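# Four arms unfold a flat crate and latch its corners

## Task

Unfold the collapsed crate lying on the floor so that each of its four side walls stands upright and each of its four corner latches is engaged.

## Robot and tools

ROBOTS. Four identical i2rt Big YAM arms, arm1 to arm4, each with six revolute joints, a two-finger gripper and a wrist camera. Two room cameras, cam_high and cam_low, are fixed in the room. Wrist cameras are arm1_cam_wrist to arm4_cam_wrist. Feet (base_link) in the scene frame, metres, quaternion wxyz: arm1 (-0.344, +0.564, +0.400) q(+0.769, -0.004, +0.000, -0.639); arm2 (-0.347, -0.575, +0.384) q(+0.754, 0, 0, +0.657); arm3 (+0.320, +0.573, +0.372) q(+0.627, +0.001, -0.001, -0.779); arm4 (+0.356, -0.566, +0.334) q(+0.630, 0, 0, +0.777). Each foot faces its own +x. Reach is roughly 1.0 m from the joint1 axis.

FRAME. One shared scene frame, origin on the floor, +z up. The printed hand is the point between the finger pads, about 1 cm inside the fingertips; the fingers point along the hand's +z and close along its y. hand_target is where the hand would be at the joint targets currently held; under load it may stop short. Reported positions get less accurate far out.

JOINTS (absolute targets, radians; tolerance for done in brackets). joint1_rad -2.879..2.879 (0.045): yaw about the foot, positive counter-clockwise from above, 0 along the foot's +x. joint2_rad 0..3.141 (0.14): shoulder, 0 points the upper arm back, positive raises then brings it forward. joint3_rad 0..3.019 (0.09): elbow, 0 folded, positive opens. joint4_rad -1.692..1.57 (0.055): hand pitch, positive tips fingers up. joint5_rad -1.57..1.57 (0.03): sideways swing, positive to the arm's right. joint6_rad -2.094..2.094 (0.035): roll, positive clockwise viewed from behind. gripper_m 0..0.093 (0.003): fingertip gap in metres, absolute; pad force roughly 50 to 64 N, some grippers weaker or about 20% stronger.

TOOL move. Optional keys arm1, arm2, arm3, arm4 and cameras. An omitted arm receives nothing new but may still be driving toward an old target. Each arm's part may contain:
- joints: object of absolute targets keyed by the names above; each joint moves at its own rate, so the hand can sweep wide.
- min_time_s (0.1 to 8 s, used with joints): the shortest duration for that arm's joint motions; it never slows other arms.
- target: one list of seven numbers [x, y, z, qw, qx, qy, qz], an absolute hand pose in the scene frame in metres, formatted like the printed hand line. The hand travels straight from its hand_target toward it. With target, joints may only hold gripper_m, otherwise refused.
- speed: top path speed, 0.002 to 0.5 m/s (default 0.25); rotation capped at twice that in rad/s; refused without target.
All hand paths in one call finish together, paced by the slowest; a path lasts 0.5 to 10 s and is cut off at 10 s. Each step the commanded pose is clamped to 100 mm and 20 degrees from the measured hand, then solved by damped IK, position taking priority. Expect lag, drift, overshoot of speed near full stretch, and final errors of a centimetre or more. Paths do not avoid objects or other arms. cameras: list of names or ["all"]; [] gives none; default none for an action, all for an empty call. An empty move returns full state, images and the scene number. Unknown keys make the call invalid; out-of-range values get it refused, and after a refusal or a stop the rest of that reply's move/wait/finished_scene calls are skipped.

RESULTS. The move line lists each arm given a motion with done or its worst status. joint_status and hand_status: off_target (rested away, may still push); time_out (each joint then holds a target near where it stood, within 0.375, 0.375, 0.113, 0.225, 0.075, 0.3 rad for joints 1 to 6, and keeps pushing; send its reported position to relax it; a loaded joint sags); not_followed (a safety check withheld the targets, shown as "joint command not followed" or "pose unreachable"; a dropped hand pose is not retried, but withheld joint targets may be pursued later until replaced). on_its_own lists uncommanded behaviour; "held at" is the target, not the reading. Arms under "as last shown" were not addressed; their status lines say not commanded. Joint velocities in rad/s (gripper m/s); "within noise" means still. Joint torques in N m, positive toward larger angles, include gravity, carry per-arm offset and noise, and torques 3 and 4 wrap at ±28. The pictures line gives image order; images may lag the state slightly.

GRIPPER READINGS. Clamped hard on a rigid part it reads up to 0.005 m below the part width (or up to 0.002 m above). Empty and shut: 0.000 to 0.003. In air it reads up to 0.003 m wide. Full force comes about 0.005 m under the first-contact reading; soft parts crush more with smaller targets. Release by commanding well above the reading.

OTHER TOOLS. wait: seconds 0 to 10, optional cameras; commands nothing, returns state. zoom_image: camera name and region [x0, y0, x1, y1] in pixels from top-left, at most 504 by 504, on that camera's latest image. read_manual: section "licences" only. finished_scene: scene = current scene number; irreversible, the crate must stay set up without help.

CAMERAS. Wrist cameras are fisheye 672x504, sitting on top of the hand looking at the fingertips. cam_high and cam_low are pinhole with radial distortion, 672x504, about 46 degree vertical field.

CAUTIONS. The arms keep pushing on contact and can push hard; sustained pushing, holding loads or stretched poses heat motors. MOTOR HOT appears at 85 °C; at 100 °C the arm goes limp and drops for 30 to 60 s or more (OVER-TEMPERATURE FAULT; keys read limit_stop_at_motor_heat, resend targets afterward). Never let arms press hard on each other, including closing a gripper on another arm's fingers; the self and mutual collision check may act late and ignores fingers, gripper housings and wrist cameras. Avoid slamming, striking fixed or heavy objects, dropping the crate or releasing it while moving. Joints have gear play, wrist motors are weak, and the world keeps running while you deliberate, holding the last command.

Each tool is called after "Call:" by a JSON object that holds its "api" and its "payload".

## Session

Call:
{"api": "move", "payload": {"cameras": ["all"]}}

Call:
{"api": "zoom_image", "payload": {"camera": "cam_high", "region": [236, 220, 436, 420]}}

Call:
{"api": "zoom_image", "payload": {"camera": "cam_low", "region": [210, 220, 480, 400]}}

Scene clock: 0.00 s.
Joint torques (N m): no reading
Motor temperatures (°C): arm1=[27 28 27 26 23 23 25] | arm2=[23 24 24 24 27 26 24] | arm3=[26 24 27 23 25 23 27] | arm4=[24 26 26 29 26 24 26]
Heat: arm1: hottest joint2_rad 28 °C; arm2: hottest joint5_rad 27 °C; arm3: hottest joint3_rad 27 °C; arm4: hottest joint4_rad 29 °C.
Joint velocities: within noise
arm1.joint_positions: joint1_rad=+0.789 joint2_rad=+0.609 joint3_rad=+1.408 joint4_rad=-1.451 joint5_rad=+0.217 joint6_rad=-0.687 gripper_m=+0.09396
arm1.joint_status: not commanded
arm1.hand: x=-0.1883 y=+0.4177 z=+0.9285 quat_wxyz=(-0.292, -0.006, -0.892, +0.344) (m; scene frame)
arm1.hand_target: x=-0.1903 y=+0.4192 z=+0.9383 quat_wxyz=(-0.301, -0.007, -0.887, +0.350) (m; scene frame)
arm1.hand_status: not commanded
arm2.joint_positions: joint1_rad=-0.187 joint2_rad=+0.597 joint3_rad=+1.311 joint4_rad=-1.291 joint5_rad=+0.240 joint6_rad=-0.242 gripper_m=+0.09396
arm2.joint_status: not commanded
arm2.hand: x=-0.2313 y=-0.3616 z=+0.9012 quat_wxyz=(-0.466, +0.549, -0.680, -0.136) (m; scene frame)
arm2.hand_target: x=-0.2318 y=-0.3633 z=+0.9149 quat_wxyz=(-0.477, +0.543, -0.676, -0.143) (m; scene frame)
arm2.hand_status: not commanded
arm3.joint_positions: joint1_rad=+0.868 joint2_rad=+0.636 joint3_rad=+1.401 joint4_rad=-1.459 joint5_rad=+0.267 joint6_rad=-0.464 gripper_m=+0.09396
arm3.joint_status: not commanded
arm3.hand: x=+0.4150 y=+0.3713 z=+0.8920 quat_wxyz=(-0.249, -0.258, -0.861, +0.361) (m; scene frame)
arm3.hand_target: x=+0.4139 y=+0.3728 z=+0.9011 quat_wxyz=(-0.257, -0.258, -0.856, +0.367) (m; scene frame)
arm3.hand_status: not commanded
arm4.joint_positions: joint1_rad=-0.127 joint2_rad=+0.607 joint3_rad=+1.357 joint4_rad=-1.287 joint5_rad=+0.181 joint6_rad=-0.762 gripper_m=+0.09396
arm4.joint_status: not commanded
arm4.hand: x=+0.3685 y=-0.3250 z=+0.8718 quat_wxyz=(-0.478, +0.793, -0.350, -0.141) (m; scene frame)
arm4.hand_target: x=+0.3687 y=-0.3277 z=+0.8812 quat_wxyz=(-0.487, +0.788, -0.349, -0.145) (m; scene frame)
arm4.hand_status: not commanded
pictures: arm1_cam_wrist, arm2_cam_wrist, arm3_cam_wrist, arm4_cam_wrist, cam_high, cam_low

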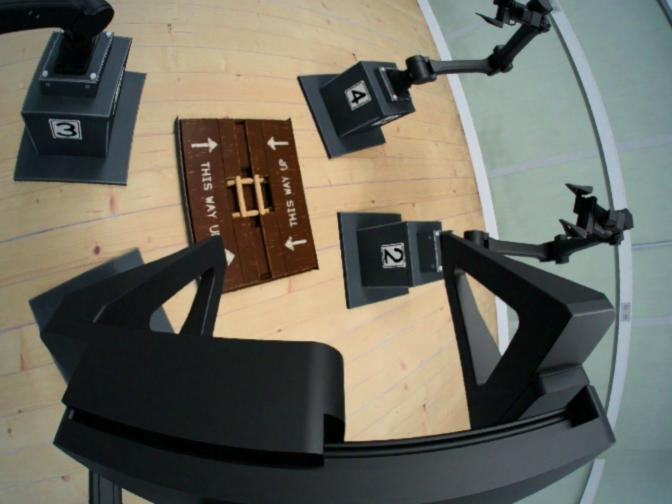

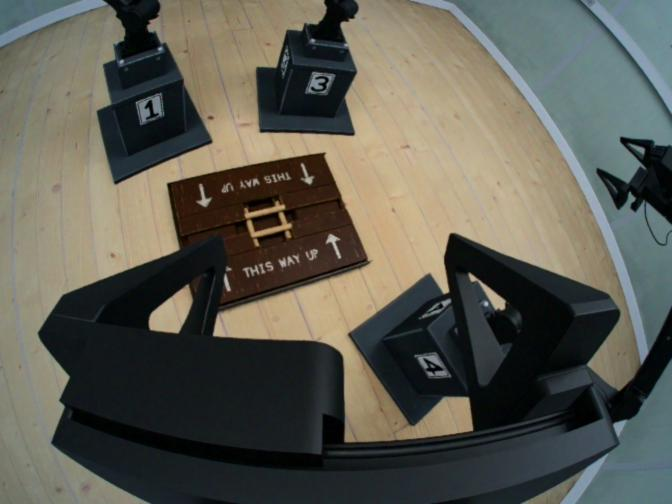

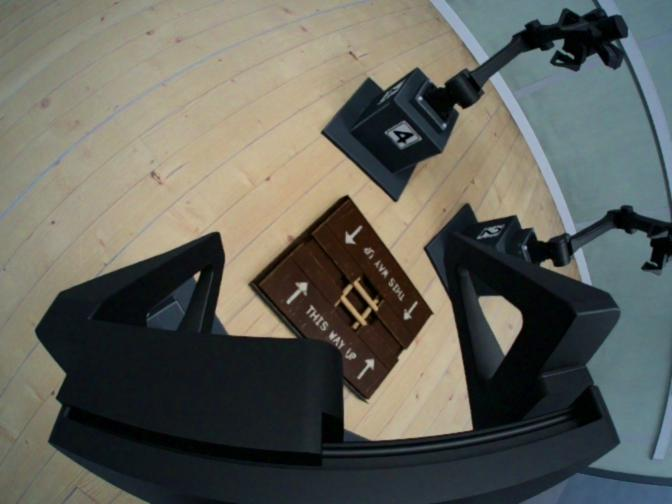

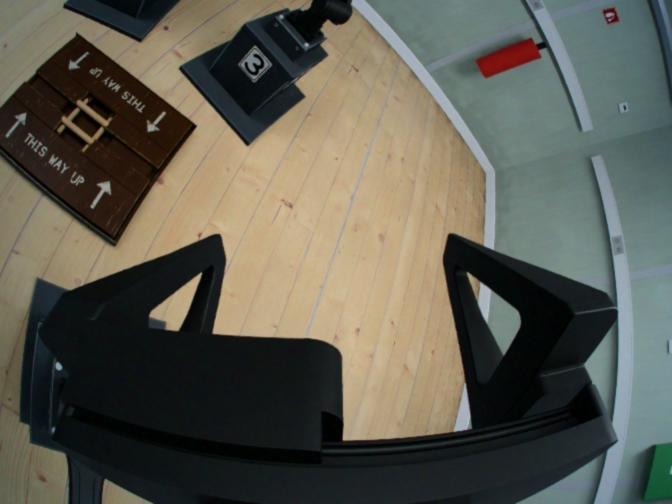

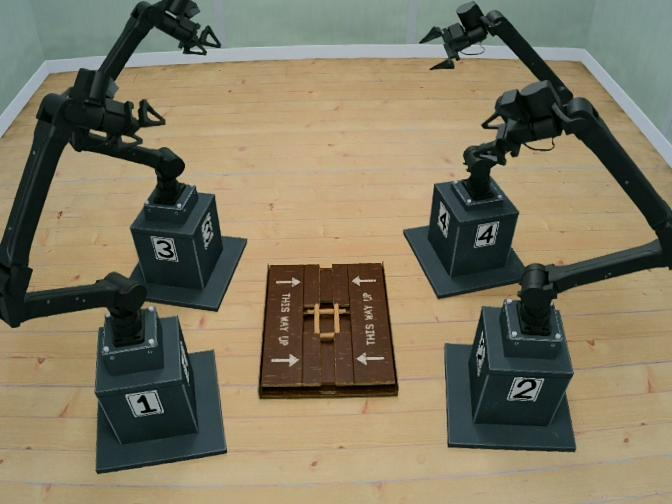

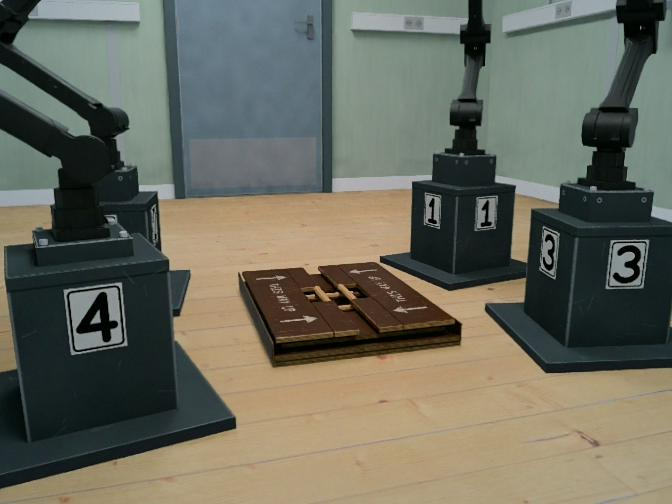

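Scaled by 2.520 from the camera's 672x504 image, which has a finer 960x720 frame.

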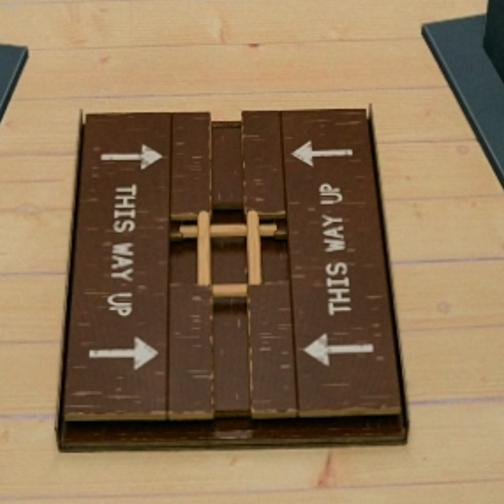

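Scaled by 1.867 from the camera's 672x504 image, which has a finer 960x720 frame.

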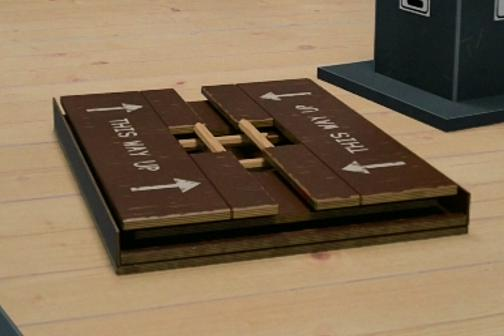

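Call:
{"api": "move", "payload": {"arm1": {"joints": {"joint1_rad": 0.17, "joint2_rad": 2.5, "joint3_rad": 1.42, "joint4_rad": -0.32, "joint5_rad": -0.495, "joint6_rad": -1.18, "gripper_m": 0.055}, "min_time_s": 2.5}, "arm2": {"joints": {"joint1_rad": -0.5, "joint2_rad": 1.5, "joint3_rad": 1.1, "joint4_rad": -0.55, "joint5_rad": 0.497, "joint6_rad": 1.2, "gripper_m": 0.055}, "min_time_s": 2.5}, "cameras": ["arm1_cam_wrist"]}}

Scene clock: 16.17 s.
Joint torques (N m): arm1=[-0.32 -24.47 4.77 1.28 -0.35 -0.03] | arm2=[-0.56 -14.45 7.99 1.63 0.51 -0.02] | arm3=[-0.97 0.15 7.84 2.13 0.22 0.12] | arm4=[1.73 2.14 10.36 1.83 -0.07 0.16]
Motor temperatures (°C): arm1=[27 28 28 26 23 23 25] | arm2=[23 24 25 25 27 26 24] | arm3=[26 24 29 23 25 23 27] | arm4=[24 26 28 29 26 24 26]
Heat: arm1: hottest joint2_rad 28 °C; arm2: hottest joint5_rad 27 °C; arm3: hottest joint3_rad 29 °C; arm4: hottest joint4_rad 29 °C.
move: arm1 done; arm2 done
Joint velocities: within noise
arm1.joint_positions: joint1_rad=+0.178 joint2_rad=+2.516 joint3_rad=+1.408 joint4_rad=-0.330 joint5_rad=-0.484 joint6_rad=-1.158 gripper_m=+0.05507
arm1.joint_status: all done
arm1.hand: x=-0.0681 y=+0.0592 z=+0.1307 quat_wxyz=(-0.243, -0.007, -0.970, -0.028) (m; scene frame)
arm1.hand_target: x=-0.0634 y=+0.0498 z=+0.1358 quat_wxyz=(-0.249, +0.002, -0.968, -0.015) (m; scene frame)
arm1.hand_status: not commanded
arm2.joint_positions: joint1_rad=-0.493 joint2_rad=+1.512 joint3_rad=+1.088 joint4_rad=-0.567 joint5_rad=+0.493 joint6_rad=+1.200 gripper_m=+0.05513
arm2.joint_status: all done
arm2.hand: x=+0.0380 y=-0.1870 z=+0.5502 quat_wxyz=(-0.339, -0.189, -0.912, -0.132) (m; scene frame)
arm2.hand_target: x=+0.0448 y=-0.1836 z=+0.5589 quat_wxyz=(-0.346, -0.199, -0.906, -0.144) (m; scene frame)
arm2.hand_status: not commanded
arm3, arm4: as last shown
pictures: arm1_cam_wrist

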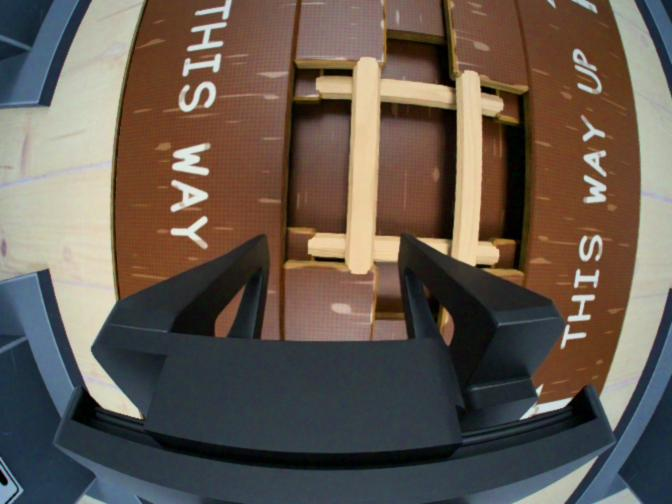

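Call:
{"api": "move", "payload": {"arm1": {"target": [-0.009, 0.033, 0.047, 0.2588, 0.0143, 0.9658, -0.0038], "speed": 0.12}, "cameras": ["arm1_cam_wrist", "cam_low"]}}

Scene clock: 29.87 s.
Joint torques (N m): arm1=[0.26 -23.24 6.04 1.42 -0.11 0.11] | arm2=[-0.56 -14.45 8.01 1.66 0.51 0.03] | arm3=[-0.73 0.56 7.84 1.99 0.22 0.11] | arm4=[1.73 2.14 10.35 1.84 -0.07 0.17]
Motor temperatures (°C): arm1=[27 29 28 26 23 23 25] | arm2=[23 24 26 25 27 26 24] | arm3=[26 24 30 24 25 23 27] | arm4=[24 26 29 29 26 24 26]
Heat: arm1: hottest joint2_rad 29 °C; arm2: hottest joint5_rad 27 °C; arm3: hottest joint3_rad 30 °C; arm4: hottest joint3_rad 29 °C.
move: arm1 off_target
Joint velocities: within noise
arm1.joint_positions: joint1_rad=+0.254 joint2_rad=+2.729 joint3_rad=+1.600 joint4_rad=-0.204 joint5_rad=-0.472 joint6_rad=-1.058 gripper_m=+0.05507
arm1.joint_status: not commanded
arm1.hand: x=-0.0147 y=+0.0407 z=+0.0531 quat_wxyz=(-0.256, -0.007, -0.967, -0.001) (m; scene frame)
arm1.hand_target: x=-0.0097 y=+0.0340 z=+0.0472 quat_wxyz=(-0.259, -0.009, -0.966, +0.005) (m; scene frame)
arm1.hand_status: off_target (0.011 m and 1.0 deg from the pose sent, 0.106 m and 4.2 deg at the start)
arm2, arm3, arm4: as last shown
pictures: arm1_cam_wrist, cam_low

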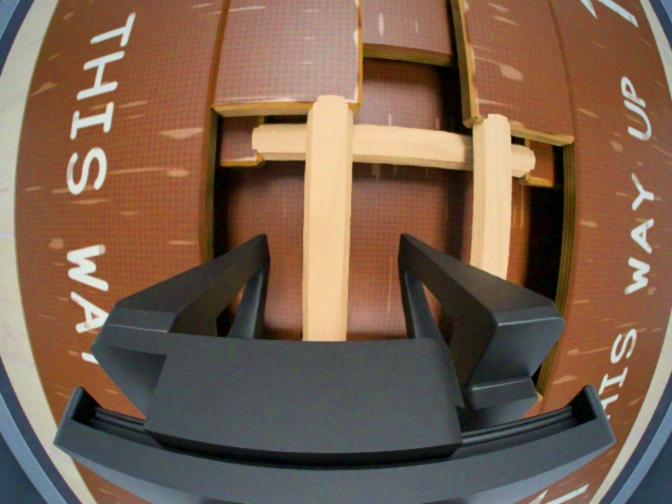

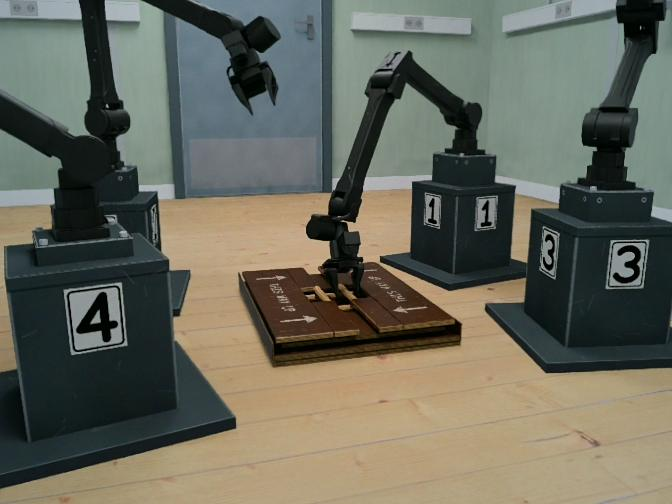

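Call:
{"api": "move", "payload": {"arm1": {"target": [-0.0095, 0.0355, 0.041, 0.2588, 0.0143, 0.9658, -0.0038], "speed": 0.08}, "cameras": []}}

Call:
{"api": "move", "payload": {"arm1": {"joints": {"gripper_m": 0.014}}, "cameras": ["arm1_cam_wrist"]}}

Scene clock: 32.63 s.
Joint torques (N m): arm1=[-0.15 -23.59 6 1.65 -0.11 0.14] | arm2=[-0.56 -14.51 8.01 1.63 0.51 0.03] | arm3=[-0.56 0.09 7.87 2.06 0.23 0.11] | arm4=[1.73 2.14 10.36 1.84 -0.06 0.16]
Motor temperatures (°C): arm1=[27 29 29 26 23 23 25] | arm2=[23 24 26 25 27 26 24] | arm3=[26 24 30 24 25 23 27] | arm4=[24 26 29 29 26 24 26]
Heat: arm1: hottest joint2_rad 29 °C; arm2: hottest joint5_rad 27 °C; arm3: hottest joint3_rad 30 °C; arm4: hottest joint3_rad 29 °C.
move: arm1 off_target
Joint velocities: within noise
arm1.joint_positions: joint1_rad=+0.254 joint2_rad=+2.742 joint3_rad=+1.603 joint4_rad=-0.198 joint5_rad=-0.472 joint6_rad=-1.046 gripper_m=+0.05507
arm1.joint_status: not commanded
arm1.hand: x=-0.0160 y=+0.0432 z=+0.0469 quat_wxyz=(-0.256, -0.014, -0.967, -0.004) (m; scene frame)
arm1.hand_target: x=-0.0097 y=+0.0358 z=+0.0411 quat_wxyz=(-0.259, -0.015, -0.966, +0.004) (m; scene frame)
arm1.hand_status: off_target (0.012 m and 1.0 deg from the pose sent, 0.014 m and 1.0 deg at the start)
arm2, arm3, arm4: as last shown
pictures: none
No camera images: "cameras" was empty.

Scene clock: 33.37 s.
Joint torques (N m): arm1=[-0.15 -23.41 5.79 1.57 0.02 0.12] | arm2=[-0.5 -14.45 8.02 1.66 0.51 0.03] | arm3=[-0.5 -0.32 7.88 2.09 0.2 0.13] | arm4=[1.73 2.14 10.36 1.84 -0.07 0.16]
Motor temperatures (°C): arm1=[27 29 29 26 23 23 25] | arm2=[23 24 26 25 27 26 24] | arm3=[26 24 30 24 25 23 27] | arm4=[24 26 29 29 26 24 26]
Heat: arm1: hottest joint2_rad 29 °C; arm2: hottest joint5_rad 27 °C; arm3: hottest joint3_rad 30 °C; arm4: hottest joint3_rad 29 °C.
move: arm1 off_target
Joint velocities: within noise
arm1.joint_positions: joint1_rad=+0.254 joint2_rad=+2.742 joint3_rad=+1.605 joint4_rad=-0.198 joint5_rad=-0.474 joint6_rad=-1.031 gripper_m=+0.01768
arm1.joint_status: gripper_m off_target (ended at +0.01771, target +0.01400)
arm1.hand: x=-0.0154 y=+0.0425 z=+0.0473 quat_wxyz=(-0.257, -0.021, -0.966, -0.006) (m; scene frame)
arm1.hand_target: x=-0.0100 y=+0.0357 z=+0.0412 quat_wxyz=(-0.259, -0.019, -0.966, +0.003) (m; scene frame)
arm1.hand_status: not commanded
arm2, arm3, arm4: as last shown
pictures: arm1_cam_wrist

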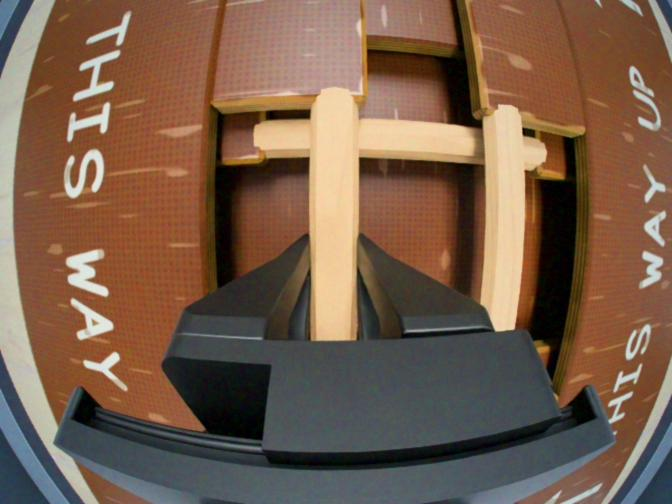

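Call:
{"api": "move", "payload": {"arm1": {"target": [-0.010, 0.045, 0.107, 0.258, -0.0267, 0.9501, -0.1725], "speed": 0.12}, "cameras": []}}

Call:
{"api": "move", "payload": {"arm1": {"target": [-0.009, 0.081, 0.169, 0.2494, -0.0711, 0.9058, -0.335], "speed": 0.12}, "cameras": ["cam_low"]}}

Call:
{"api": "move", "payload": {"arm1": {"target": [-0.007, 0.124, 0.212, 0.2333, -0.1134, 0.8338, -0.4872], "speed": 0.12}, "cameras": []}}

Call:
{"api": "move", "payload": {"arm1": {"target": [-0.006, 0.176, 0.236, 0.2313, -0.1173, 0.8252, -0.5016], "speed": 0.1}, "arm2": {"joints": {"joint1_rad": -0.17, "joint2_rad": 2.38, "joint3_rad": 1.384, "joint4_rad": -0.40, "joint5_rad": 0.497, "joint6_rad": 1.2}, "min_time_s": 2.5}, "cameras": ["cam_low"]}}

Call:
{"api": "move", "payload": {"arm1": {"target": [-0.004, 0.234, 0.243, 0.2313, -0.1173, 0.8252, -0.5016], "speed": 0.1}, "cameras": ["arm2_cam_wrist", "cam_low"]}}

Scene clock: 41.70 s.
Joint torques (N m): arm1=[0.73 -24.59 2.3 2.78 0.13 0.01] | arm2=[-0.62 -14.45 8.01 1.66 0.51 0.03] | arm3=[-0.67 -0.03 7.77 2.13 0.21 0.11] | arm4=[1.79 2.14 10.36 1.85 -0.07 0.16]
Motor temperatures (°C): arm1=[27 30 29 26 23 23 25] | arm2=[23 24 27 25 27 26 24] | arm3=[26 24 31 24 25 23 27] | arm4=[24 26 30 29 26 24 26]
Heat: arm1: hottest joint2_rad 30 °C; arm2: hottest joint3_rad 27 °C; arm3: hottest joint3_rad 31 °C; arm4: hottest joint3_rad 30 °C.
move: arm1 off_target
Joint velocities: within noise
arm1.joint_positions: joint1_rad=+0.298 joint2_rad=+2.594 joint3_rad=+1.305 joint4_rad=+0.255 joint5_rad=-0.311 joint6_rad=-1.040 gripper_m=+0.01764
arm1.joint_status: not commanded
arm1.hand: x=-0.0162 y=+0.0475 z=+0.0976 quat_wxyz=(-0.255, +0.019, -0.954, +0.159) (m; scene frame)
arm1.hand_target: x=-0.0103 y=+0.0442 z=+0.1069 quat_wxyz=(-0.258, +0.030, -0.950, +0.174) (m; scene frame)
arm1.hand_status: off_target (0.012 m and 1.8 deg from the pose sent, 0.060 m and 21.2 deg at the start)
arm2, arm3, arm4: as last shown
pictures: none
No camera images: "cameras" was empty.

Scene clock: 43.83 s.
Joint torques (N m): arm1=[0.26 -21.89 0.85 3.04 0.13 0.14] | arm2=[-0.56 -14.51 7.99 1.65 0.51 0.03] | arm3=[-0.67 -0.03 7.72 1.95 0.21 0.12] | arm4=[1.73 2.14 10.36 1.84 -0.07 0.16]
Motor temperatures (°C): arm1=[27 30 29 26 23 23 25] | arm2=[23 25 27 25 27 26 24] | arm3=[26 24 31 24 25 23 27] | arm4=[24 26 30 29 26 24 26]
Heat: arm1: hottest joint2_rad 30 °C; arm2: hottest joint3_rad 27 °C; arm3: hottest joint3_rad 31 °C; arm4: hottest joint3_rad 30 °C.
move: arm1 off_target
Joint velocities: within noise
arm1.joint_positions: joint1_rad=+0.378 joint2_rad=+2.490 joint3_rad=+1.026 joint4_rad=+0.727 joint5_rad=-0.113 joint6_rad=-1.100 gripper_m=+0.01764
arm1.joint_status: not commanded
arm1.hand: x=-0.0158 y=+0.0760 z=+0.1612 quat_wxyz=(-0.242, +0.066, -0.911, +0.329) (m; scene frame)
arm1.hand_target: x=-0.0102 y=+0.0793 z=+0.1687 quat_wxyz=(-0.248, +0.070, -0.906, +0.335) (m; scene frame)
arm1.hand_status: off_target (0.011 m and 1.4 deg from the pose sent, 0.079 m and 21.8 deg at the start)
arm2, arm3, arm4: as last shown
pictures: cam_low

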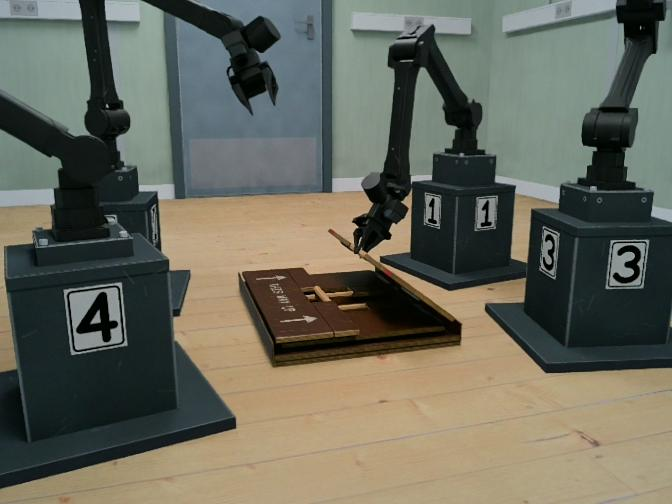

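Scene clock: 46.00 s.
Joint torques (N m): arm1=[0.91 -18.55 0.28 4.08 0.18 0.15] | arm2=[-0.56 -14.45 8.01 1.63 0.52 0.02] | arm3=[-0.44 0.09 7.72 1.96 0.23 0.11] | arm4=[1.73 2.14 10.35 1.84 -0.07 0.16]
Motor temperatures (°C): arm1=[27 30 29 26 23 23 25] | arm2=[23 25 27 25 27 26 24] | arm3=[26 24 31 24 25 23 27] | arm4=[24 26 30 29 26 24 26]
Heat: arm1: hottest joint2_rad 30 °C; arm2: hottest joint3_rad 27 °C; arm3: hottest joint3_rad 31 °C; arm4: hottest joint3_rad 30 °C.
move: arm1 done
Joint velocities: within noise
arm1.joint_positions: joint1_rad=+0.484 joint2_rad=+2.515 joint3_rad=+0.850 joint4_rad=+1.201 joint5_rad=+0.089 joint6_rad=-1.212 gripper_m=+0.01764
arm1.joint_status: not commanded
arm1.hand: x=-0.0146 y=+0.1187 z=+0.2073 quat_wxyz=(-0.222, +0.110, -0.843, +0.478) (m; scene frame)
arm1.hand_target: x=-0.0089 y=+0.1213 z=+0.2126 quat_wxyz=(-0.231, +0.112, -0.834, +0.488) (m; scene frame)
arm1.hand_status: done (0.010 m and 2.0 deg from the pose sent, 0.070 m and 21.0 deg at the start)
arm2, arm3, arm4: as last shown
pictures: none
No camera images: "cameras" was empty.

Scene clock: 49.23 s.
Joint torques (N m): arm1=[1.79 -19.84 -2.32 3.36 -0.25 0.41] | arm2=[0.26 -21.77 6.15 0.9 0.52 -0.04] | arm3=[-0.91 0.26 7.82 2.14 0.21 0.11] | arm4=[1.73 2.14 10.36 1.84 -0.07 0.16]
Motor temperatures (°C): arm1=[27 30 29 26 23 23 26] | arm2=[23 25 27 25 27 26 24] | arm3=[26 24 31 24 25 23 27] | arm4=[24 26 30 29 26 24 26]
Heat: arm1: hottest joint2_rad 30 °C; arm2: hottest joint3_rad 27 °C; arm3: hottest joint3_rad 31 °C; arm4: hottest joint3_rad 30 °C.
move: arm1 off_target; arm2 done
Joint velocities: within noise
arm1.joint_positions: joint1_rad=+0.563 joint2_rad=+2.502 joint3_rad=+0.758 joint4_rad=+1.330 joint5_rad=+0.198 joint6_rad=-1.224 gripper_m=+0.01759
arm1.joint_status: not commanded
arm1.hand: x=-0.0140 y=+0.1555 z=+0.2274 quat_wxyz=(-0.210, +0.115, -0.827, +0.509) (m; scene frame)
arm1.hand_target: x=-0.0042 y=+0.1694 z=+0.2378 quat_wxyz=(-0.232, +0.115, -0.822, +0.506) (m; scene frame)
arm1.hand_status: off_target (0.024 m and 2.7 deg from the pose sent, 0.065 m and 3.6 deg at the start)
arm2.joint_positions: joint1_rad=-0.169 joint2_rad=+2.381 joint3_rad=+1.355 joint4_rad=-0.412 joint5_rad=+0.495 joint6_rad=+1.199 gripper_m=+0.05513
arm2.joint_status: all done
arm2.hand: x=-0.0957 y=-0.0553 z=+0.1749 quat_wxyz=(-0.252, +0.016, -0.967, +0.020) (m; scene frame)
arm2.hand_target: x=-0.0907 y=-0.0379 z=+0.1820 quat_wxyz=(-0.259, +0.012, -0.966, +0.002) (m; scene frame)
arm2.hand_status: not commanded
arm3.joint_positions: joint1_rad=+0.868 joint2_rad=+0.636 joint3_rad=+1.401 joint4_rad=-1.459 joint5_rad=+0.267 joint6_rad=-0.464 gripper_m=+0.09396
arm3.joint_status: not commanded
arm3.hand: x=+0.4150 y=+0.3713 z=+0.8920 quat_wxyz=(-0.249, -0.258, -0.861, +0.361) (m; scene frame)
arm3.hand_target: x=+0.4139 y=+0.3728 z=+0.9011 quat_wxyz=(-0.257, -0.258, -0.856, +0.367) (m; scene frame)
arm3.hand_status: not commanded
arm4.joint_positions: joint1_rad=-0.127 joint2_rad=+0.607 joint3_rad=+1.357 joint4_rad=-1.287 joint5_rad=+0.181 joint6_rad=-0.762 gripper_m=+0.09396
arm4.joint_status: not commanded
arm4.hand: x=+0.3685 y=-0.3250 z=+0.8718 quat_wxyz=(-0.478, +0.793, -0.350, -0.141) (m; scene frame)
arm4.hand_target: x=+0.3687 y=-0.3277 z=+0.8812 quat_wxyz=(-0.487, +0.788, -0.349, -0.145) (m; scene frame)
arm4.hand_status: not commanded
pictures: cam_low

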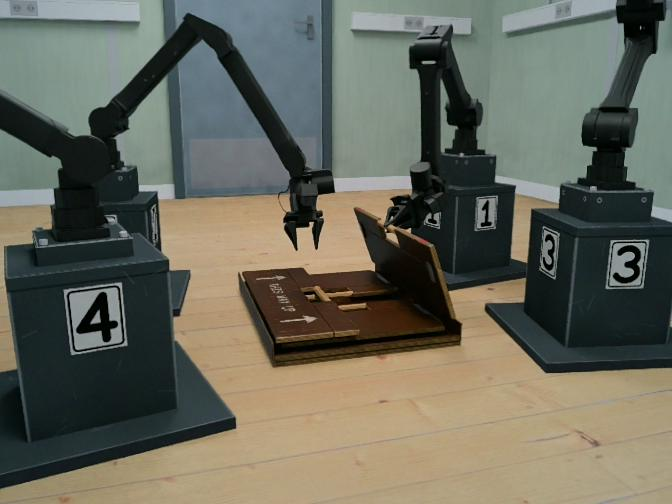

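Scene clock: 50.47 s.
Joint torques (N m): arm1=[2.9 -17.38 -2.44 2.63 -0.33 0.6] | arm2=[0.03 -21.66 6.11 0.91 0.52 -0.04] | arm3=[-0.32 -0.15 7.75 2.03 0.2 0.13] | arm4=[1.73 2.2 10.36 1.84 -0.07 0.16]
Motor temperatures (°C): arm1=[27 30 29 26 23 23 26] | arm2=[23 25 27 25 27 26 24] | arm3=[26 24 31 24 25 23 27] | arm4=[24 26 30 29 26 24 26]
Heat: arm1: hottest joint2_rad 30 °C; arm2: hottest joint3_rad 27 °C; arm3: hottest joint3_rad 31 °C; arm4: hottest joint3_rad 30 °C.
move: arm1 off_target
Joint velocities: within noise
arm1.joint_positions: joint1_rad=+0.695 joint2_rad=+2.490 joint3_rad=+0.641 joint4_rad=+1.431 joint5_rad=+0.324 joint6_rad=-1.187 gripper_m=+0.01687
arm1.joint_status: not commanded
arm1.hand: x=-0.0124 y=+0.2160 z=+0.2418 quat_wxyz=(-0.206, +0.120, -0.823, +0.516) (m; scene frame)
arm1.hand_target: x=-0.0037 y=+0.2340 z=+0.2428 quat_wxyz=(-0.231, +0.119, -0.825, +0.502) (m; scene frame)
arm1.hand_status: off_target (0.020 m and 3.4 deg from the pose sent, 0.081 m and 2.7 deg at the start)
arm2.joint_positions: joint1_rad=-0.171 joint2_rad=+2.381 joint3_rad=+1.355 joint4_rad=-0.412 joint5_rad=+0.495 joint6_rad=+1.199 gripper_m=+0.05513
arm2.joint_status: not commanded
arm2.hand: x=-0.0949 y=-0.0557 z=+0.1749 quat_wxyz=(-0.252, +0.015, -0.967, +0.020) (m; scene frame)
arm2.hand_target: x=-0.0898 y=-0.0383 z=+0.1820 quat_wxyz=(-0.259, +0.011, -0.966, +0.002) (m; scene frame)
arm2.hand_status: not commanded
arm3, arm4: as last shown
pictures: arm2_cam_wrist, cam_low

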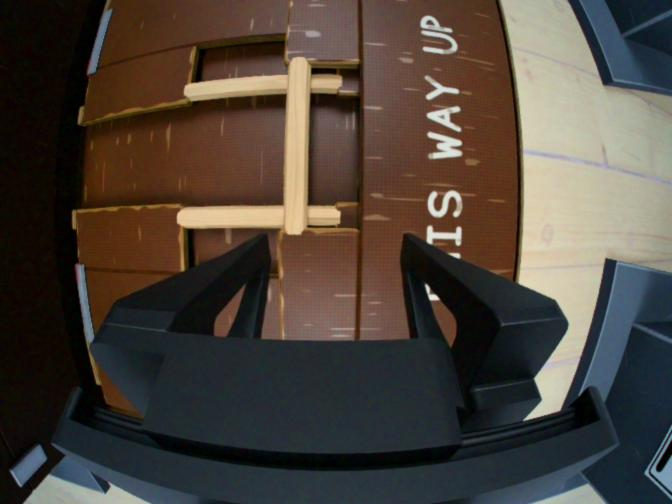

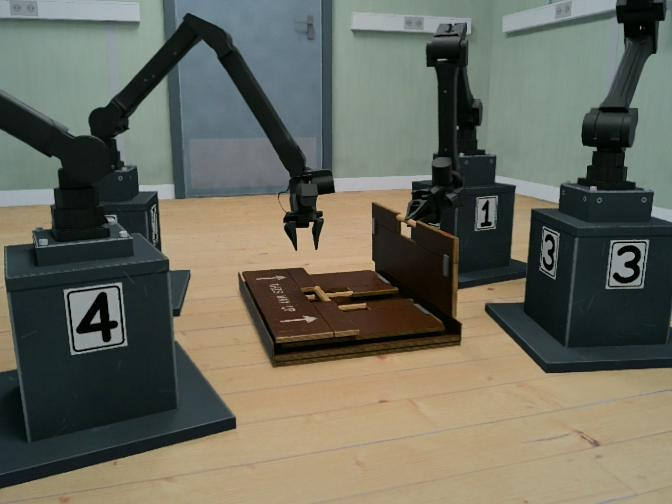

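Call:
{"api": "move", "payload": {"arm2": {"target": [-0.028, -0.0135, 0.049, 0.2588, -0.0177, 0.9657, 0.0047], "speed": 0.1}, "cameras": ["arm2_cam_wrist", "cam_high"]}}

Scene clock: 75.60 s.
Joint torques (N m): arm1=[2.49 -17.2 -2.51 2.66 -0.35 0.56] | arm2=[-0.5 -23.3 5.93 0.95 0.25 -0.12] | arm3=[-0.73 -0.26 7.83 1.99 0.26 0.12] | arm4=[1.73 2.14 10.36 1.84 -0.07 0.16]
Motor temperatures (°C): arm1=[27 31 28 26 23 23 26] | arm2=[23 26 26 25 27 26 24] | arm3=[26 24 32 24 25 23 27] | arm4=[24 26 31 29 26 24 26]
Heat: arm1: hottest joint2_rad 31 °C; arm2: hottest joint5_rad 27 °C; arm3: hottest joint3_rad 32 °C; arm4: hottest joint3_rad 31 °C.
move: arm2 off_target
Joint velocities: within noise
arm1, arm3, arm4: as last shown
arm2.joint_positions: joint1_rad=-0.250 joint2_rad=+2.725 joint3_rad=+1.654 joint4_rad=-0.295 joint5_rad=+0.473 joint6_rad=+1.096 gripper_m=+0.05513
arm2.joint_status: not commanded
arm2.hand: x=-0.0368 y=-0.0258 z=+0.0469 quat_wxyz=(-0.254, +0.019, -0.967, +0.007) (m; scene frame)
arm2.hand_target: x=-0.0276 y=-0.0148 z=+0.0489 quat_wxyz=(-0.258, +0.016, -0.966, -0.005) (m; scene frame)
arm2.hand_status: off_target (0.015 m and 1.4 deg from the pose sent, 0.149 m and 3.0 deg at the start)
pictures: arm2_cam_wrist, cam_high

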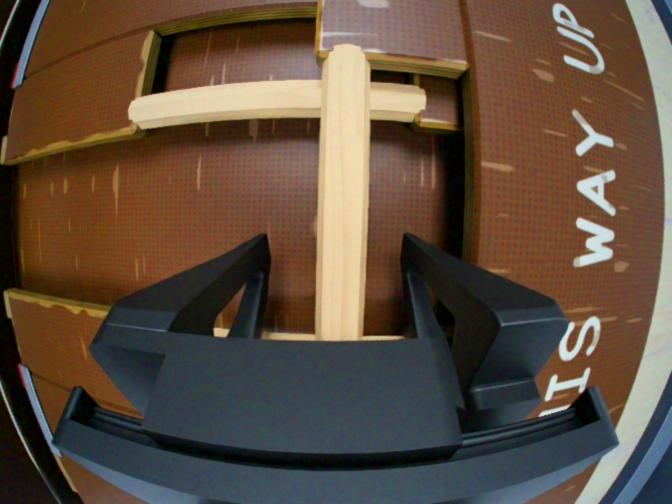

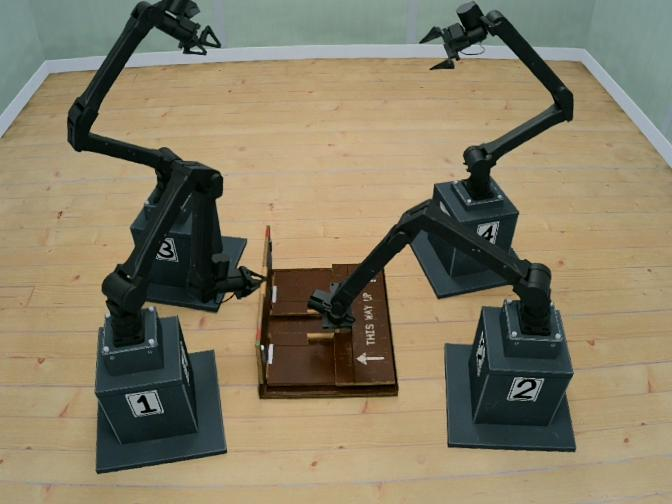

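Call:
{"api": "move", "payload": {"arm2": {"joints": {"gripper_m": 0.014}}, "cameras": ["arm2_cam_wrist"]}}

Call:
{"api": "move", "payload": {"arm2": {"target": [-0.028, -0.0265, 0.112, 0.2564, 0.0366, 0.9508, 0.17], "speed": 0.1}, "cameras": ["arm2_cam_wrist"]}}

Scene clock: 77.97 s.
Joint torques (N m): arm1=[2.49 -17.49 -2.39 2.67 -0.36 0.59] | arm2=[-0.73 -23.36 5.91 1.01 0.19 -0.23] | arm3=[-0.38 0.09 7.9 2 0.19 0.11] | arm4=[1.73 2.14 10.36 1.84 -0.07 0.16]
Motor temperatures (°C): arm1=[27 31 28 26 23 23 26] | arm2=[23 27 26 25 27 26 24] | arm3=[26 24 32 24 25 23 27] | arm4=[24 26 31 29 26 24 26]
Heat: arm1: hottest joint2_rad 31 °C; arm2: hottest joint2_rad 27 °C; arm3: hottest joint3_rad 32 °C; arm4: hottest joint3_rad 31 °C.
move: arm2 off_target
Joint velocities: within noise
arm1, arm3, arm4: as last shown
arm2.joint_positions: joint1_rad=-0.252 joint2_rad=+2.725 joint3_rad=+1.654 joint4_rad=-0.297 joint5_rad=+0.478 joint6_rad=+1.104 gripper_m=+0.01767
arm2.joint_status: gripper_m off_target (ended at +0.01769, target +0.01400)
arm2.hand: x=-0.0354 y=-0.0269 z=+0.0472 quat_wxyz=(-0.255, +0.014, -0.967, +0.008) (m; scene frame)
arm2.hand_target: x=-0.0264 y=-0.0146 z=+0.0500 quat_wxyz=(-0.260, +0.015, -0.966, -0.005) (m; scene frame)
arm2.hand_status: not commanded
pictures: arm2_cam_wrist

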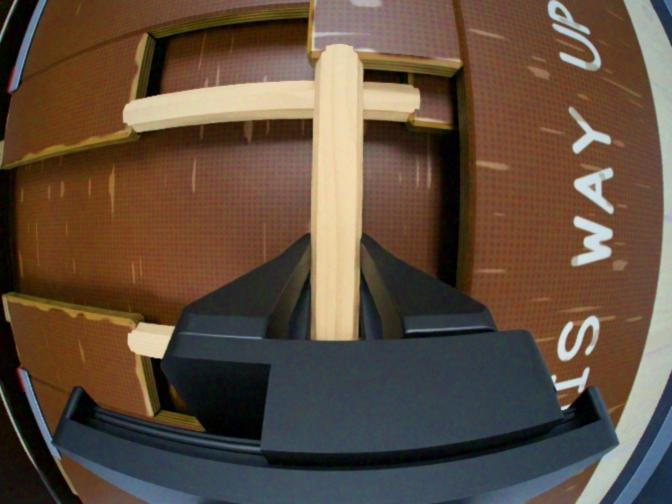

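Scene clock: 80.40 s.
Joint torques (N m): arm1=[2.9 -16.73 -2.54 2.65 -0.34 0.6] | arm2=[-0.97 -25.17 2.22 1.28 -0.1 -0.12] | arm3=[-0.73 -0.09 7.83 2.1 0.22 0.11] | arm4=[1.67 2.08 10.36 1.85 -0.07 0.16]
Motor temperatures (°C): arm1=[27 31 28 26 23 23 26] | arm2=[23 27 26 25 27 26 25] | arm3=[26 24 32 24 25 23 27] | arm4=[24 26 31 29 26 24 26]
Heat: arm1: hottest joint2_rad 31 °C; arm2: hottest joint2_rad 27 °C; arm3: hottest joint3_rad 32 °C; arm4: hottest joint3_rad 31 °C.
move: arm2 off_target
Joint velocities: within noise
arm1, arm3, arm4: as last shown
arm2.joint_positions: joint1_rad=-0.287 joint2_rad=+2.581 joint3_rad=+1.354 joint4_rad=+0.167 joint5_rad=+0.343 joint6_rad=+1.125 gripper_m=+0.01755
arm2.joint_status: not commanded
arm2.hand: x=-0.0365 y=-0.0307 z=+0.0917 quat_wxyz=(-0.255, -0.032, -0.954, -0.156) (m; scene frame)
arm2.hand_target: x=-0.0294 y=-0.0262 z=+0.1104 quat_wxyz=(-0.257, -0.036, -0.951, -0.169) (m; scene frame)
arm2.hand_status: off_target (0.022 m and 1.7 deg from the pose sent, 0.065 m and 21.3 deg at the start)
pictures: arm2_cam_wrist

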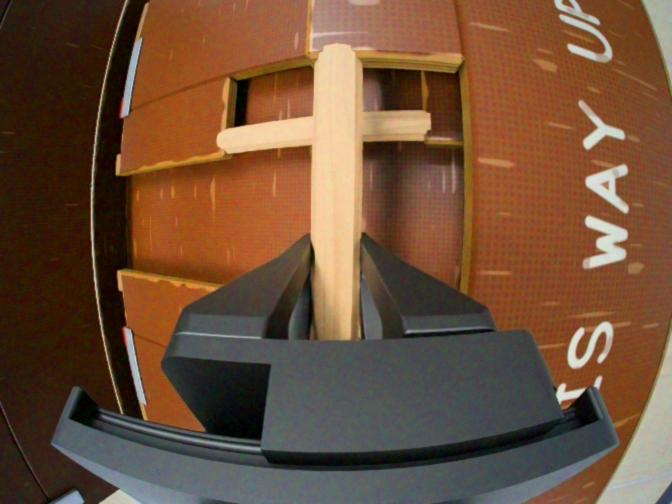

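Call:
{"api": "move", "payload": {"arm2": {"target": [-0.028, -0.0605, 0.172, 0.2461, 0.0806, 0.9069, 0.3325], "speed": 0.11}, "cameras": []}}

Call:
{"api": "move", "payload": {"arm2": {"target": [-0.029, -0.1155, 0.218, 0.2283, 0.1221, 0.8354, 0.485], "speed": 0.12}, "cameras": ["arm2_cam_wrist"]}}

Call:
{"api": "move", "payload": {"arm2": {"target": [-0.031, -0.1675, 0.238, 0.2261, 0.1261, 0.8268, 0.4994], "speed": 0.11}, "cameras": []}}

Call:
{"api": "move", "payload": {"arm2": {"target": [-0.033, -0.2175, 0.244, 0.2261, 0.1261, 0.8268, 0.4994], "speed": 0.1}, "arm4": {"joints": {"joint1_rad": 0.447, "joint2_rad": 2.2, "joint3_rad": 1.21, "joint4_rad": -0.225, "joint5_rad": 0.26, "joint6_rad": 0.6, "gripper_m": 0.055}, "min_time_s": 2.5}, "cameras": ["cam_high", "arm4_cam_wrist"]}}

Scene clock: 86.03 s.
Joint torques (N m): arm1=[2.96 -17.26 -2.69 2.77 -0.35 0.58] | arm2=[-1.08 -22.3 1.28 1.58 -0.19 -0.17] | arm3=[-0.67 -0.26 7.77 1.99 0.19 0.1] | arm4=[1.73 2.2 10.36 1.84 -0.07 0.16]
Motor temperatures (°C): arm1=[27 31 28 26 23 23 26] | arm2=[23 28 26 25 27 26 25] | arm3=[26 24 32 24 25 23 27] | arm4=[24 26 31 29 26 24 26]
Heat: arm1: hottest joint2_rad 31 °C; arm2: hottest joint2_rad 28 °C; arm3: hottest joint3_rad 32 °C; arm4: hottest joint3_rad 31 °C.
move: arm2 off_target
Joint velocities: within noise
arm1, arm3, arm4: as last shown
arm2.joint_positions: joint1_rad=-0.353 joint2_rad=+2.460 joint3_rad=+1.062 joint4_rad=+0.645 joint5_rad=+0.171 joint6_rad=+1.177 gripper_m=+0.01755
arm2.joint_status: not commanded
arm2.hand: x=-0.0361 y=-0.0562 z=+0.1569 quat_wxyz=(-0.241, -0.078, -0.911, -0.325) (m; scene frame)
arm2.hand_target: x=-0.0307 y=-0.0570 z=+0.1716 quat_wxyz=(-0.244, -0.078, -0.907, -0.334) (m; scene frame)
arm2.hand_status: off_target (0.018 m and 1.2 deg from the pose sent, 0.086 m and 21.7 deg at the start)
pictures: none
No camera images: "cameras" was empty.

Scene clock: 88.17 s.
Joint torques (N m): arm1=[2.43 -17.26 -2.48 2.56 -0.36 0.59] | arm2=[-1.38 -17.85 0.51 2.63 0.01 -0.16] | arm3=[-0.62 0.03 7.9 2.11 0.19 0.1] | arm4=[1.73 2.14 10.36 1.84 -0.06 0.16]
Motor temperatures (°C): arm1=[27 31 28 26 23 23 26] | arm2=[23 28 26 25 27 26 25] | arm3=[26 24 32 24 25 23 27] | arm4=[24 26 31 29 26 24 26]
Heat: arm1: hottest joint2_rad 31 °C; arm2: hottest joint2_rad 28 °C; arm3: hottest joint3_rad 32 °C; arm4: hottest joint3_rad 31 °C.
move: arm2 off_target
Joint velocities: within noise
arm1, arm3, arm4: as last shown
arm2.joint_positions: joint1_rad=-0.459 joint2_rad=+2.450 joint3_rad=+0.832 joint4_rad=+1.151 joint5_rad=-0.032 joint6_rad=+1.274 gripper_m=+0.01755
arm2.joint_status: not commanded
arm2.hand: x=-0.0366 y=-0.1083 z=+0.2108 quat_wxyz=(-0.214, -0.118, -0.843, -0.479) (m; scene frame)
arm2.hand_target: x=-0.0305 y=-0.1133 z=+0.2183 quat_wxyz=(-0.223, -0.121, -0.836, -0.487) (m; scene frame)
arm2.hand_status: off_target (0.013 m and 2.0 deg from the pose sent, 0.085 m and 21.0 deg at the start)
pictures: arm2_cam_wrist

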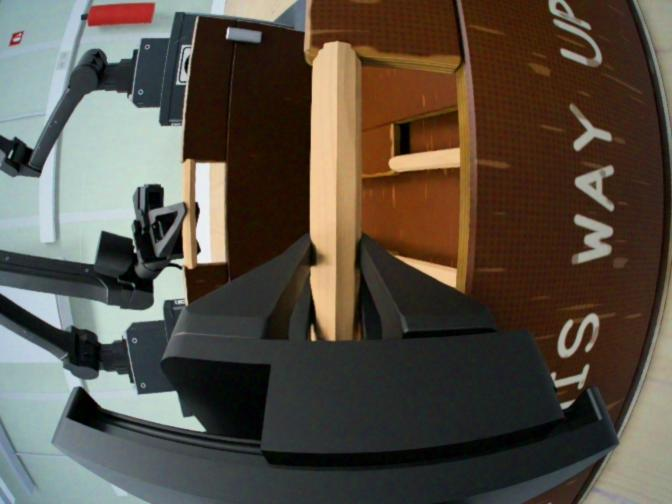

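Scene clock: 89.33 s.
Joint torques (N m): arm1=[2.43 -17.73 -2.48 2.69 -0.36 0.55] | arm2=[-2.43 -18.26 -1.11 1.98 0.36 -0.44] | arm3=[-0.79 -0.09 7.84 2.04 0.19 0.11] | arm4=[1.73 2.08 10.36 1.84 -0.07 0.16]
Motor temperatures (°C): arm1=[27 31 28 26 23 23 26] | arm2=[23 28 26 25 27 26 25] | arm3=[26 24 32 24 25 23 27] | arm4=[24 26 31 29 26 24 26]
Heat: arm1: hottest joint2_rad 31 °C; arm2: hottest joint2_rad 28 °C; arm3: hottest joint3_rad 32 °C; arm4: hottest joint3_rad 31 °C.
move: arm2 off_target
Joint velocities: within noise
arm1, arm3, arm4: as last shown
arm2.joint_positions: joint1_rad=-0.531 joint2_rad=+2.443 joint3_rad=+0.725 joint4_rad=+1.305 joint5_rad=-0.116 joint6_rad=+1.280 gripper_m=+0.01748
arm2.joint_status: not commanded
arm2.hand: x=-0.0367 y=-0.1500 z=+0.2295 quat_wxyz=(-0.209, -0.125, -0.827, -0.507) (m; scene frame)
arm2.hand_target: x=-0.0275 y=-0.1628 z=+0.2397 quat_wxyz=(-0.228, -0.126, -0.824, -0.503) (m; scene frame)
arm2.hand_status: off_target (0.020 m and 2.2 deg from the pose sent, 0.065 m and 3.4 deg at the start)
pictures: none
No camera images: "cameras" was empty.

Scene clock: 92.63 s.
Joint torques (N m): arm1=[2.96 -16.67 -2.52 2.59 -0.37 0.58] | arm2=[-2.49 -16.09 -1.98 1.94 0.33 -0.63] | arm3=[-0.44 0.38 7.9 2.02 0.2 0.1] | arm4=[1.44 -18.61 6.05 1.25 0.18 0.32]
Motor temperatures (°C): arm1=[27 31 28 26 23 23 26] | arm2=[23 27 26 25 27 26 25] | arm3=[26 24 32 24 25 23 27] | arm4=[24 26 31 29 26 25 26]
Heat: arm1: hottest joint2_rad 31 °C; arm2: hottest joint2_rad 27 °C; arm3: hottest joint3_rad 32 °C; arm4: hottest joint3_rad 31 °C.
move: arm2 off_target; arm4 done
Joint velocities: within noise
arm1: as last shown
arm2.joint_positions: joint1_rad=-0.626 joint2_rad=+2.438 joint3_rad=+0.617 joint4_rad=+1.408 joint5_rad=-0.203 joint6_rad=+1.257 gripper_m=+0.01694
arm2.joint_status: not commanded
arm2.hand: x=-0.0373 y=-0.2010 z=+0.2397 quat_wxyz=(-0.206, -0.131, -0.824, -0.511) (m; scene frame)
arm2.hand_target: x=-0.0329 y=-0.2168 z=+0.2439 quat_wxyz=(-0.226, -0.127, -0.827, -0.500) (m; scene frame)
arm2.hand_status: off_target (0.018 m and 2.7 deg from the pose sent, 0.069 m and 2.2 deg at the start)
arm3.joint_positions: joint1_rad=+0.868 joint2_rad=+0.636 joint3_rad=+1.401 joint4_rad=-1.459 joint5_rad=+0.267 joint6_rad=-0.464 gripper_m=+0.09396
arm3.joint_status: not commanded
arm3.hand: x=+0.4150 y=+0.3713 z=+0.8920 quat_wxyz=(-0.249, -0.258, -0.861, +0.361) (m; scene frame)
arm3.hand_target: x=+0.4139 y=+0.3728 z=+0.9011 quat_wxyz=(-0.257, -0.258, -0.856, +0.367) (m; scene frame)
arm3.hand_status: not commanded
arm4.joint_positions: joint1_rad=+0.442 joint2_rad=+2.206 joint3_rad=+1.210 joint4_rad=-0.238 joint5_rad=+0.258 joint6_rad=+0.582 gripper_m=+0.05507
arm4.joint_status: all done
arm4.hand: x=+0.0354 y=-0.0704 z=+0.1800 quat_wxyz=(-0.153, +0.700, -0.683, -0.142) (m; scene frame)
arm4.hand_target: x=+0.0353 y=-0.0679 z=+0.1786 quat_wxyz=(-0.153, +0.692, -0.690, -0.148) (m; scene frame)
arm4.hand_status: not commanded
pictures: arm4_cam_wrist, cam_high

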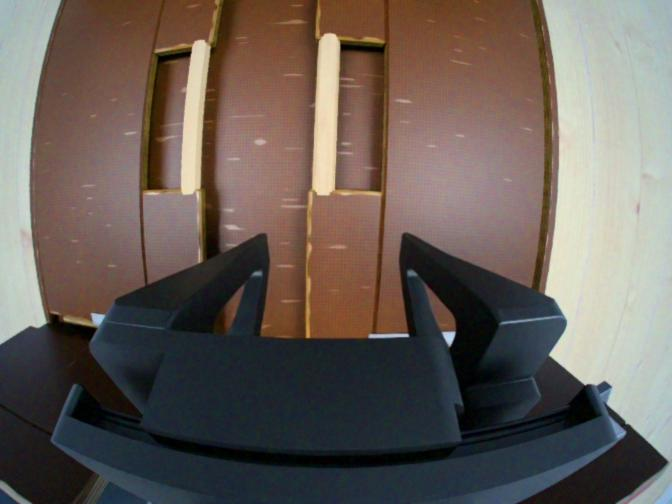

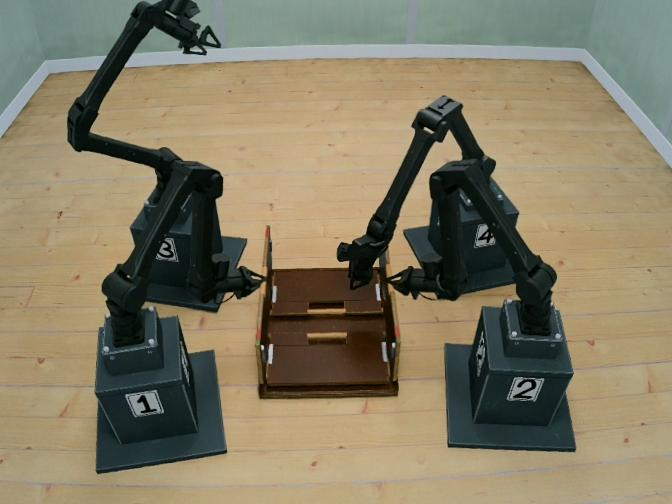

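Call:
{"api": "move", "payload": {"arm4": {"target": [0.0355, 0.008, 0.050, 0.1526, -0.6921, 0.6885, 0.1534], "speed": 0.1}, "cameras": ["arm4_cam_wrist"]}}

Scene clock: 96.83 s.
Joint torques (N m): arm1=[2.9 -16.85 -2.61 2.65 -0.34 0.57] | arm2=[-2.43 -16.15 -1.98 1.95 0.33 -0.63] | arm3=[-0.56 0.26 7.72 2.13 0.18 0.11] | arm4=[1.14 -19.6 8.1 1.1 -0.01 -0.1]
Motor temperatures (°C): arm1=[27 31 28 26 23 23 26] | arm2=[23 27 26 25 27 26 25] | arm3=[26 24 32 24 25 23 27] | arm4=[24 26 31 29 26 25 26]
Heat: arm1: hottest joint2_rad 31 °C; arm2: hottest joint2_rad 27 °C; arm3: hottest joint3_rad 32 °C; arm4: hottest joint3_rad 31 °C.
move: arm4 off_target
Joint velocities: within noise
arm1.joint_positions: joint1_rad=+0.695 joint2_rad=+2.490 joint3_rad=+0.641 joint4_rad=+1.431 joint5_rad=+0.324 joint6_rad=-1.187 gripper_m=+0.01687
arm1.joint_status: not commanded
arm1.hand: x=-0.0124 y=+0.2160 z=+0.2418 quat_wxyz=(-0.206, +0.120, -0.823, +0.516) (m; scene frame)
arm1.hand_target: x=-0.0037 y=+0.2340 z=+0.2428 quat_wxyz=(-0.231, +0.119, -0.825, +0.502) (m; scene frame)
arm1.hand_status: not commanded
arm2, arm3: as last shown
arm4.joint_positions: joint1_rad=+0.367 joint2_rad=+2.552 joint3_rad=+1.491 joint4_rad=-0.146 joint5_rad=+0.231 joint6_rad=+0.547 gripper_m=+0.05507
arm4.joint_status: not commanded
arm4.hand: x=+0.0377 y=-0.0011 z=+0.0583 quat_wxyz=(-0.150, +0.686, -0.696, -0.150) (m; scene frame)
arm4.hand_target: x=+0.0375 y=+0.0074 z=+0.0498 quat_wxyz=(-0.152, +0.688, -0.692, -0.154) (m; scene frame)
arm4.hand_status: off_target (0.012 m and 1.2 deg from the pose sent, 0.152 m and 1.6 deg at the start)
pictures: arm4_cam_wrist

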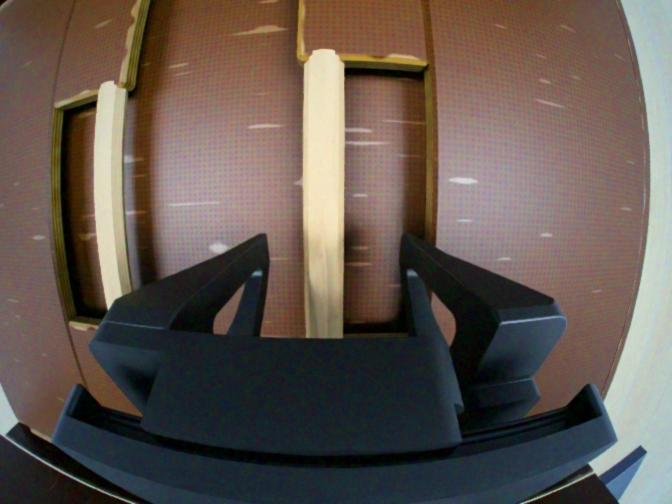

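Call:
{"api": "move", "payload": {"arm4": {"target": [0.0345, 0.018, 0.0265, 0.1526, -0.6921, 0.6885, 0.1534], "speed": 0.08}, "cameras": ["arm4_cam_wrist"]}}

Call:
{"api": "move", "payload": {"arm4": {"joints": {"gripper_m": 0.0135}}, "cameras": ["arm4_cam_wrist"]}}

Scene clock: 102.90 s.
Joint torques (N m): arm1=[2.96 -17.08 -2.39 2.73 -0.35 0.59] | arm2=[-2.55 -16.15 -1.98 1.95 0.33 -0.63] | arm3=[-0.62 0.09 7.75 2.07 0.19 0.12] | arm4=[1.14 -20.07 8.14 1.06 -0.01 -0.09]
Motor temperatures (°C): arm1=[27 31 28 26 23 23 26] | arm2=[23 27 25 25 27 26 25] | arm3=[26 24 32 24 25 23 27] | arm4=[24 27 31 29 26 25 26]
Heat: arm1: hottest joint2_rad 31 °C; arm2: hottest joint2_rad 27 °C; arm3: hottest joint3_rad 32 °C; arm4: hottest joint3_rad 31 °C.
move: arm4 off_target
Joint velocities: within noise
arm1, arm2, arm3: as last shown
arm4.joint_positions: joint1_rad=+0.363 joint2_rad=+2.618 joint3_rad=+1.558 joint4_rad=-0.146 joint5_rad=+0.228 joint6_rad=+0.532 gripper_m=+0.05507
arm4.joint_status: not commanded
arm4.hand: x=+0.0343 y=+0.0088 z=+0.0350 quat_wxyz=(-0.150, +0.690, -0.692, -0.150) (m; scene frame)
arm4.hand_target: x=+0.0352 y=+0.0169 z=+0.0262 quat_wxyz=(-0.152, +0.692, -0.689, -0.153) (m; scene frame)
arm4.hand_status: off_target (0.013 m and 0.7 deg from the pose sent, 0.037 m and 1.2 deg at the start)
pictures: arm4_cam_wrist

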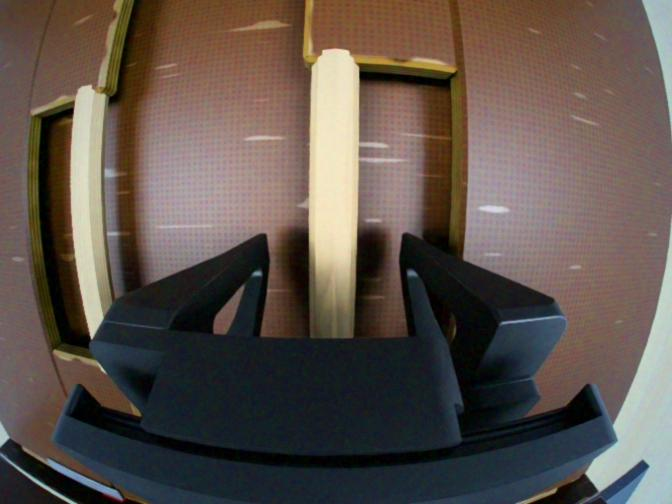

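Scene clock: 103.57 s.
Joint torques (N m): arm1=[2.9 -17.26 -2.56 2.7 -0.38 0.59] | arm2=[-2.49 -16.15 -1.98 1.92 0.33 -0.63] | arm3=[-0.73 0.03 7.87 2.11 0.18 0.1] | arm4=[1.08 -20.13 8.09 1.05 0.04 -0.09]
Motor temperatures (°C): arm1=[27 31 28 26 23 23 26] | arm2=[23 27 25 25 27 26 25] | arm3=[26 24 32 24 25 23 27] | arm4=[24 27 31 29 26 25 26]
Heat: arm1: hottest joint2_rad 31 °C; arm2: hottest joint2_rad 27 °C; arm3: hottest joint3_rad 32 °C; arm4: hottest joint3_rad 31 °C.
move: arm4 off_target
Joint velocities: within noise
arm1, arm2, arm3: as last shown
arm4.joint_positions: joint1_rad=+0.363 joint2_rad=+2.618 joint3_rad=+1.558 joint4_rad=-0.146 joint5_rad=+0.228 joint6_rad=+0.532 gripper_m=+0.01708
arm4.joint_status: gripper_m off_target (ended at +0.01710, target +0.01350)
arm4.hand: x=+0.0343 y=+0.0088 z=+0.0350 quat_wxyz=(-0.150, +0.690, -0.692, -0.150) (m; scene frame)
arm4.hand_target: x=+0.0356 y=+0.0166 z=+0.0261 quat_wxyz=(-0.153, +0.692, -0.689, -0.152) (m; scene frame)
arm4.hand_status: not commanded
pictures: arm4_cam_wrist

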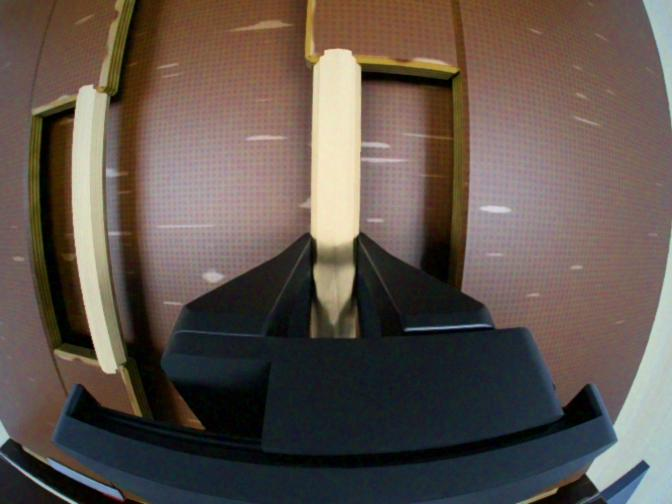

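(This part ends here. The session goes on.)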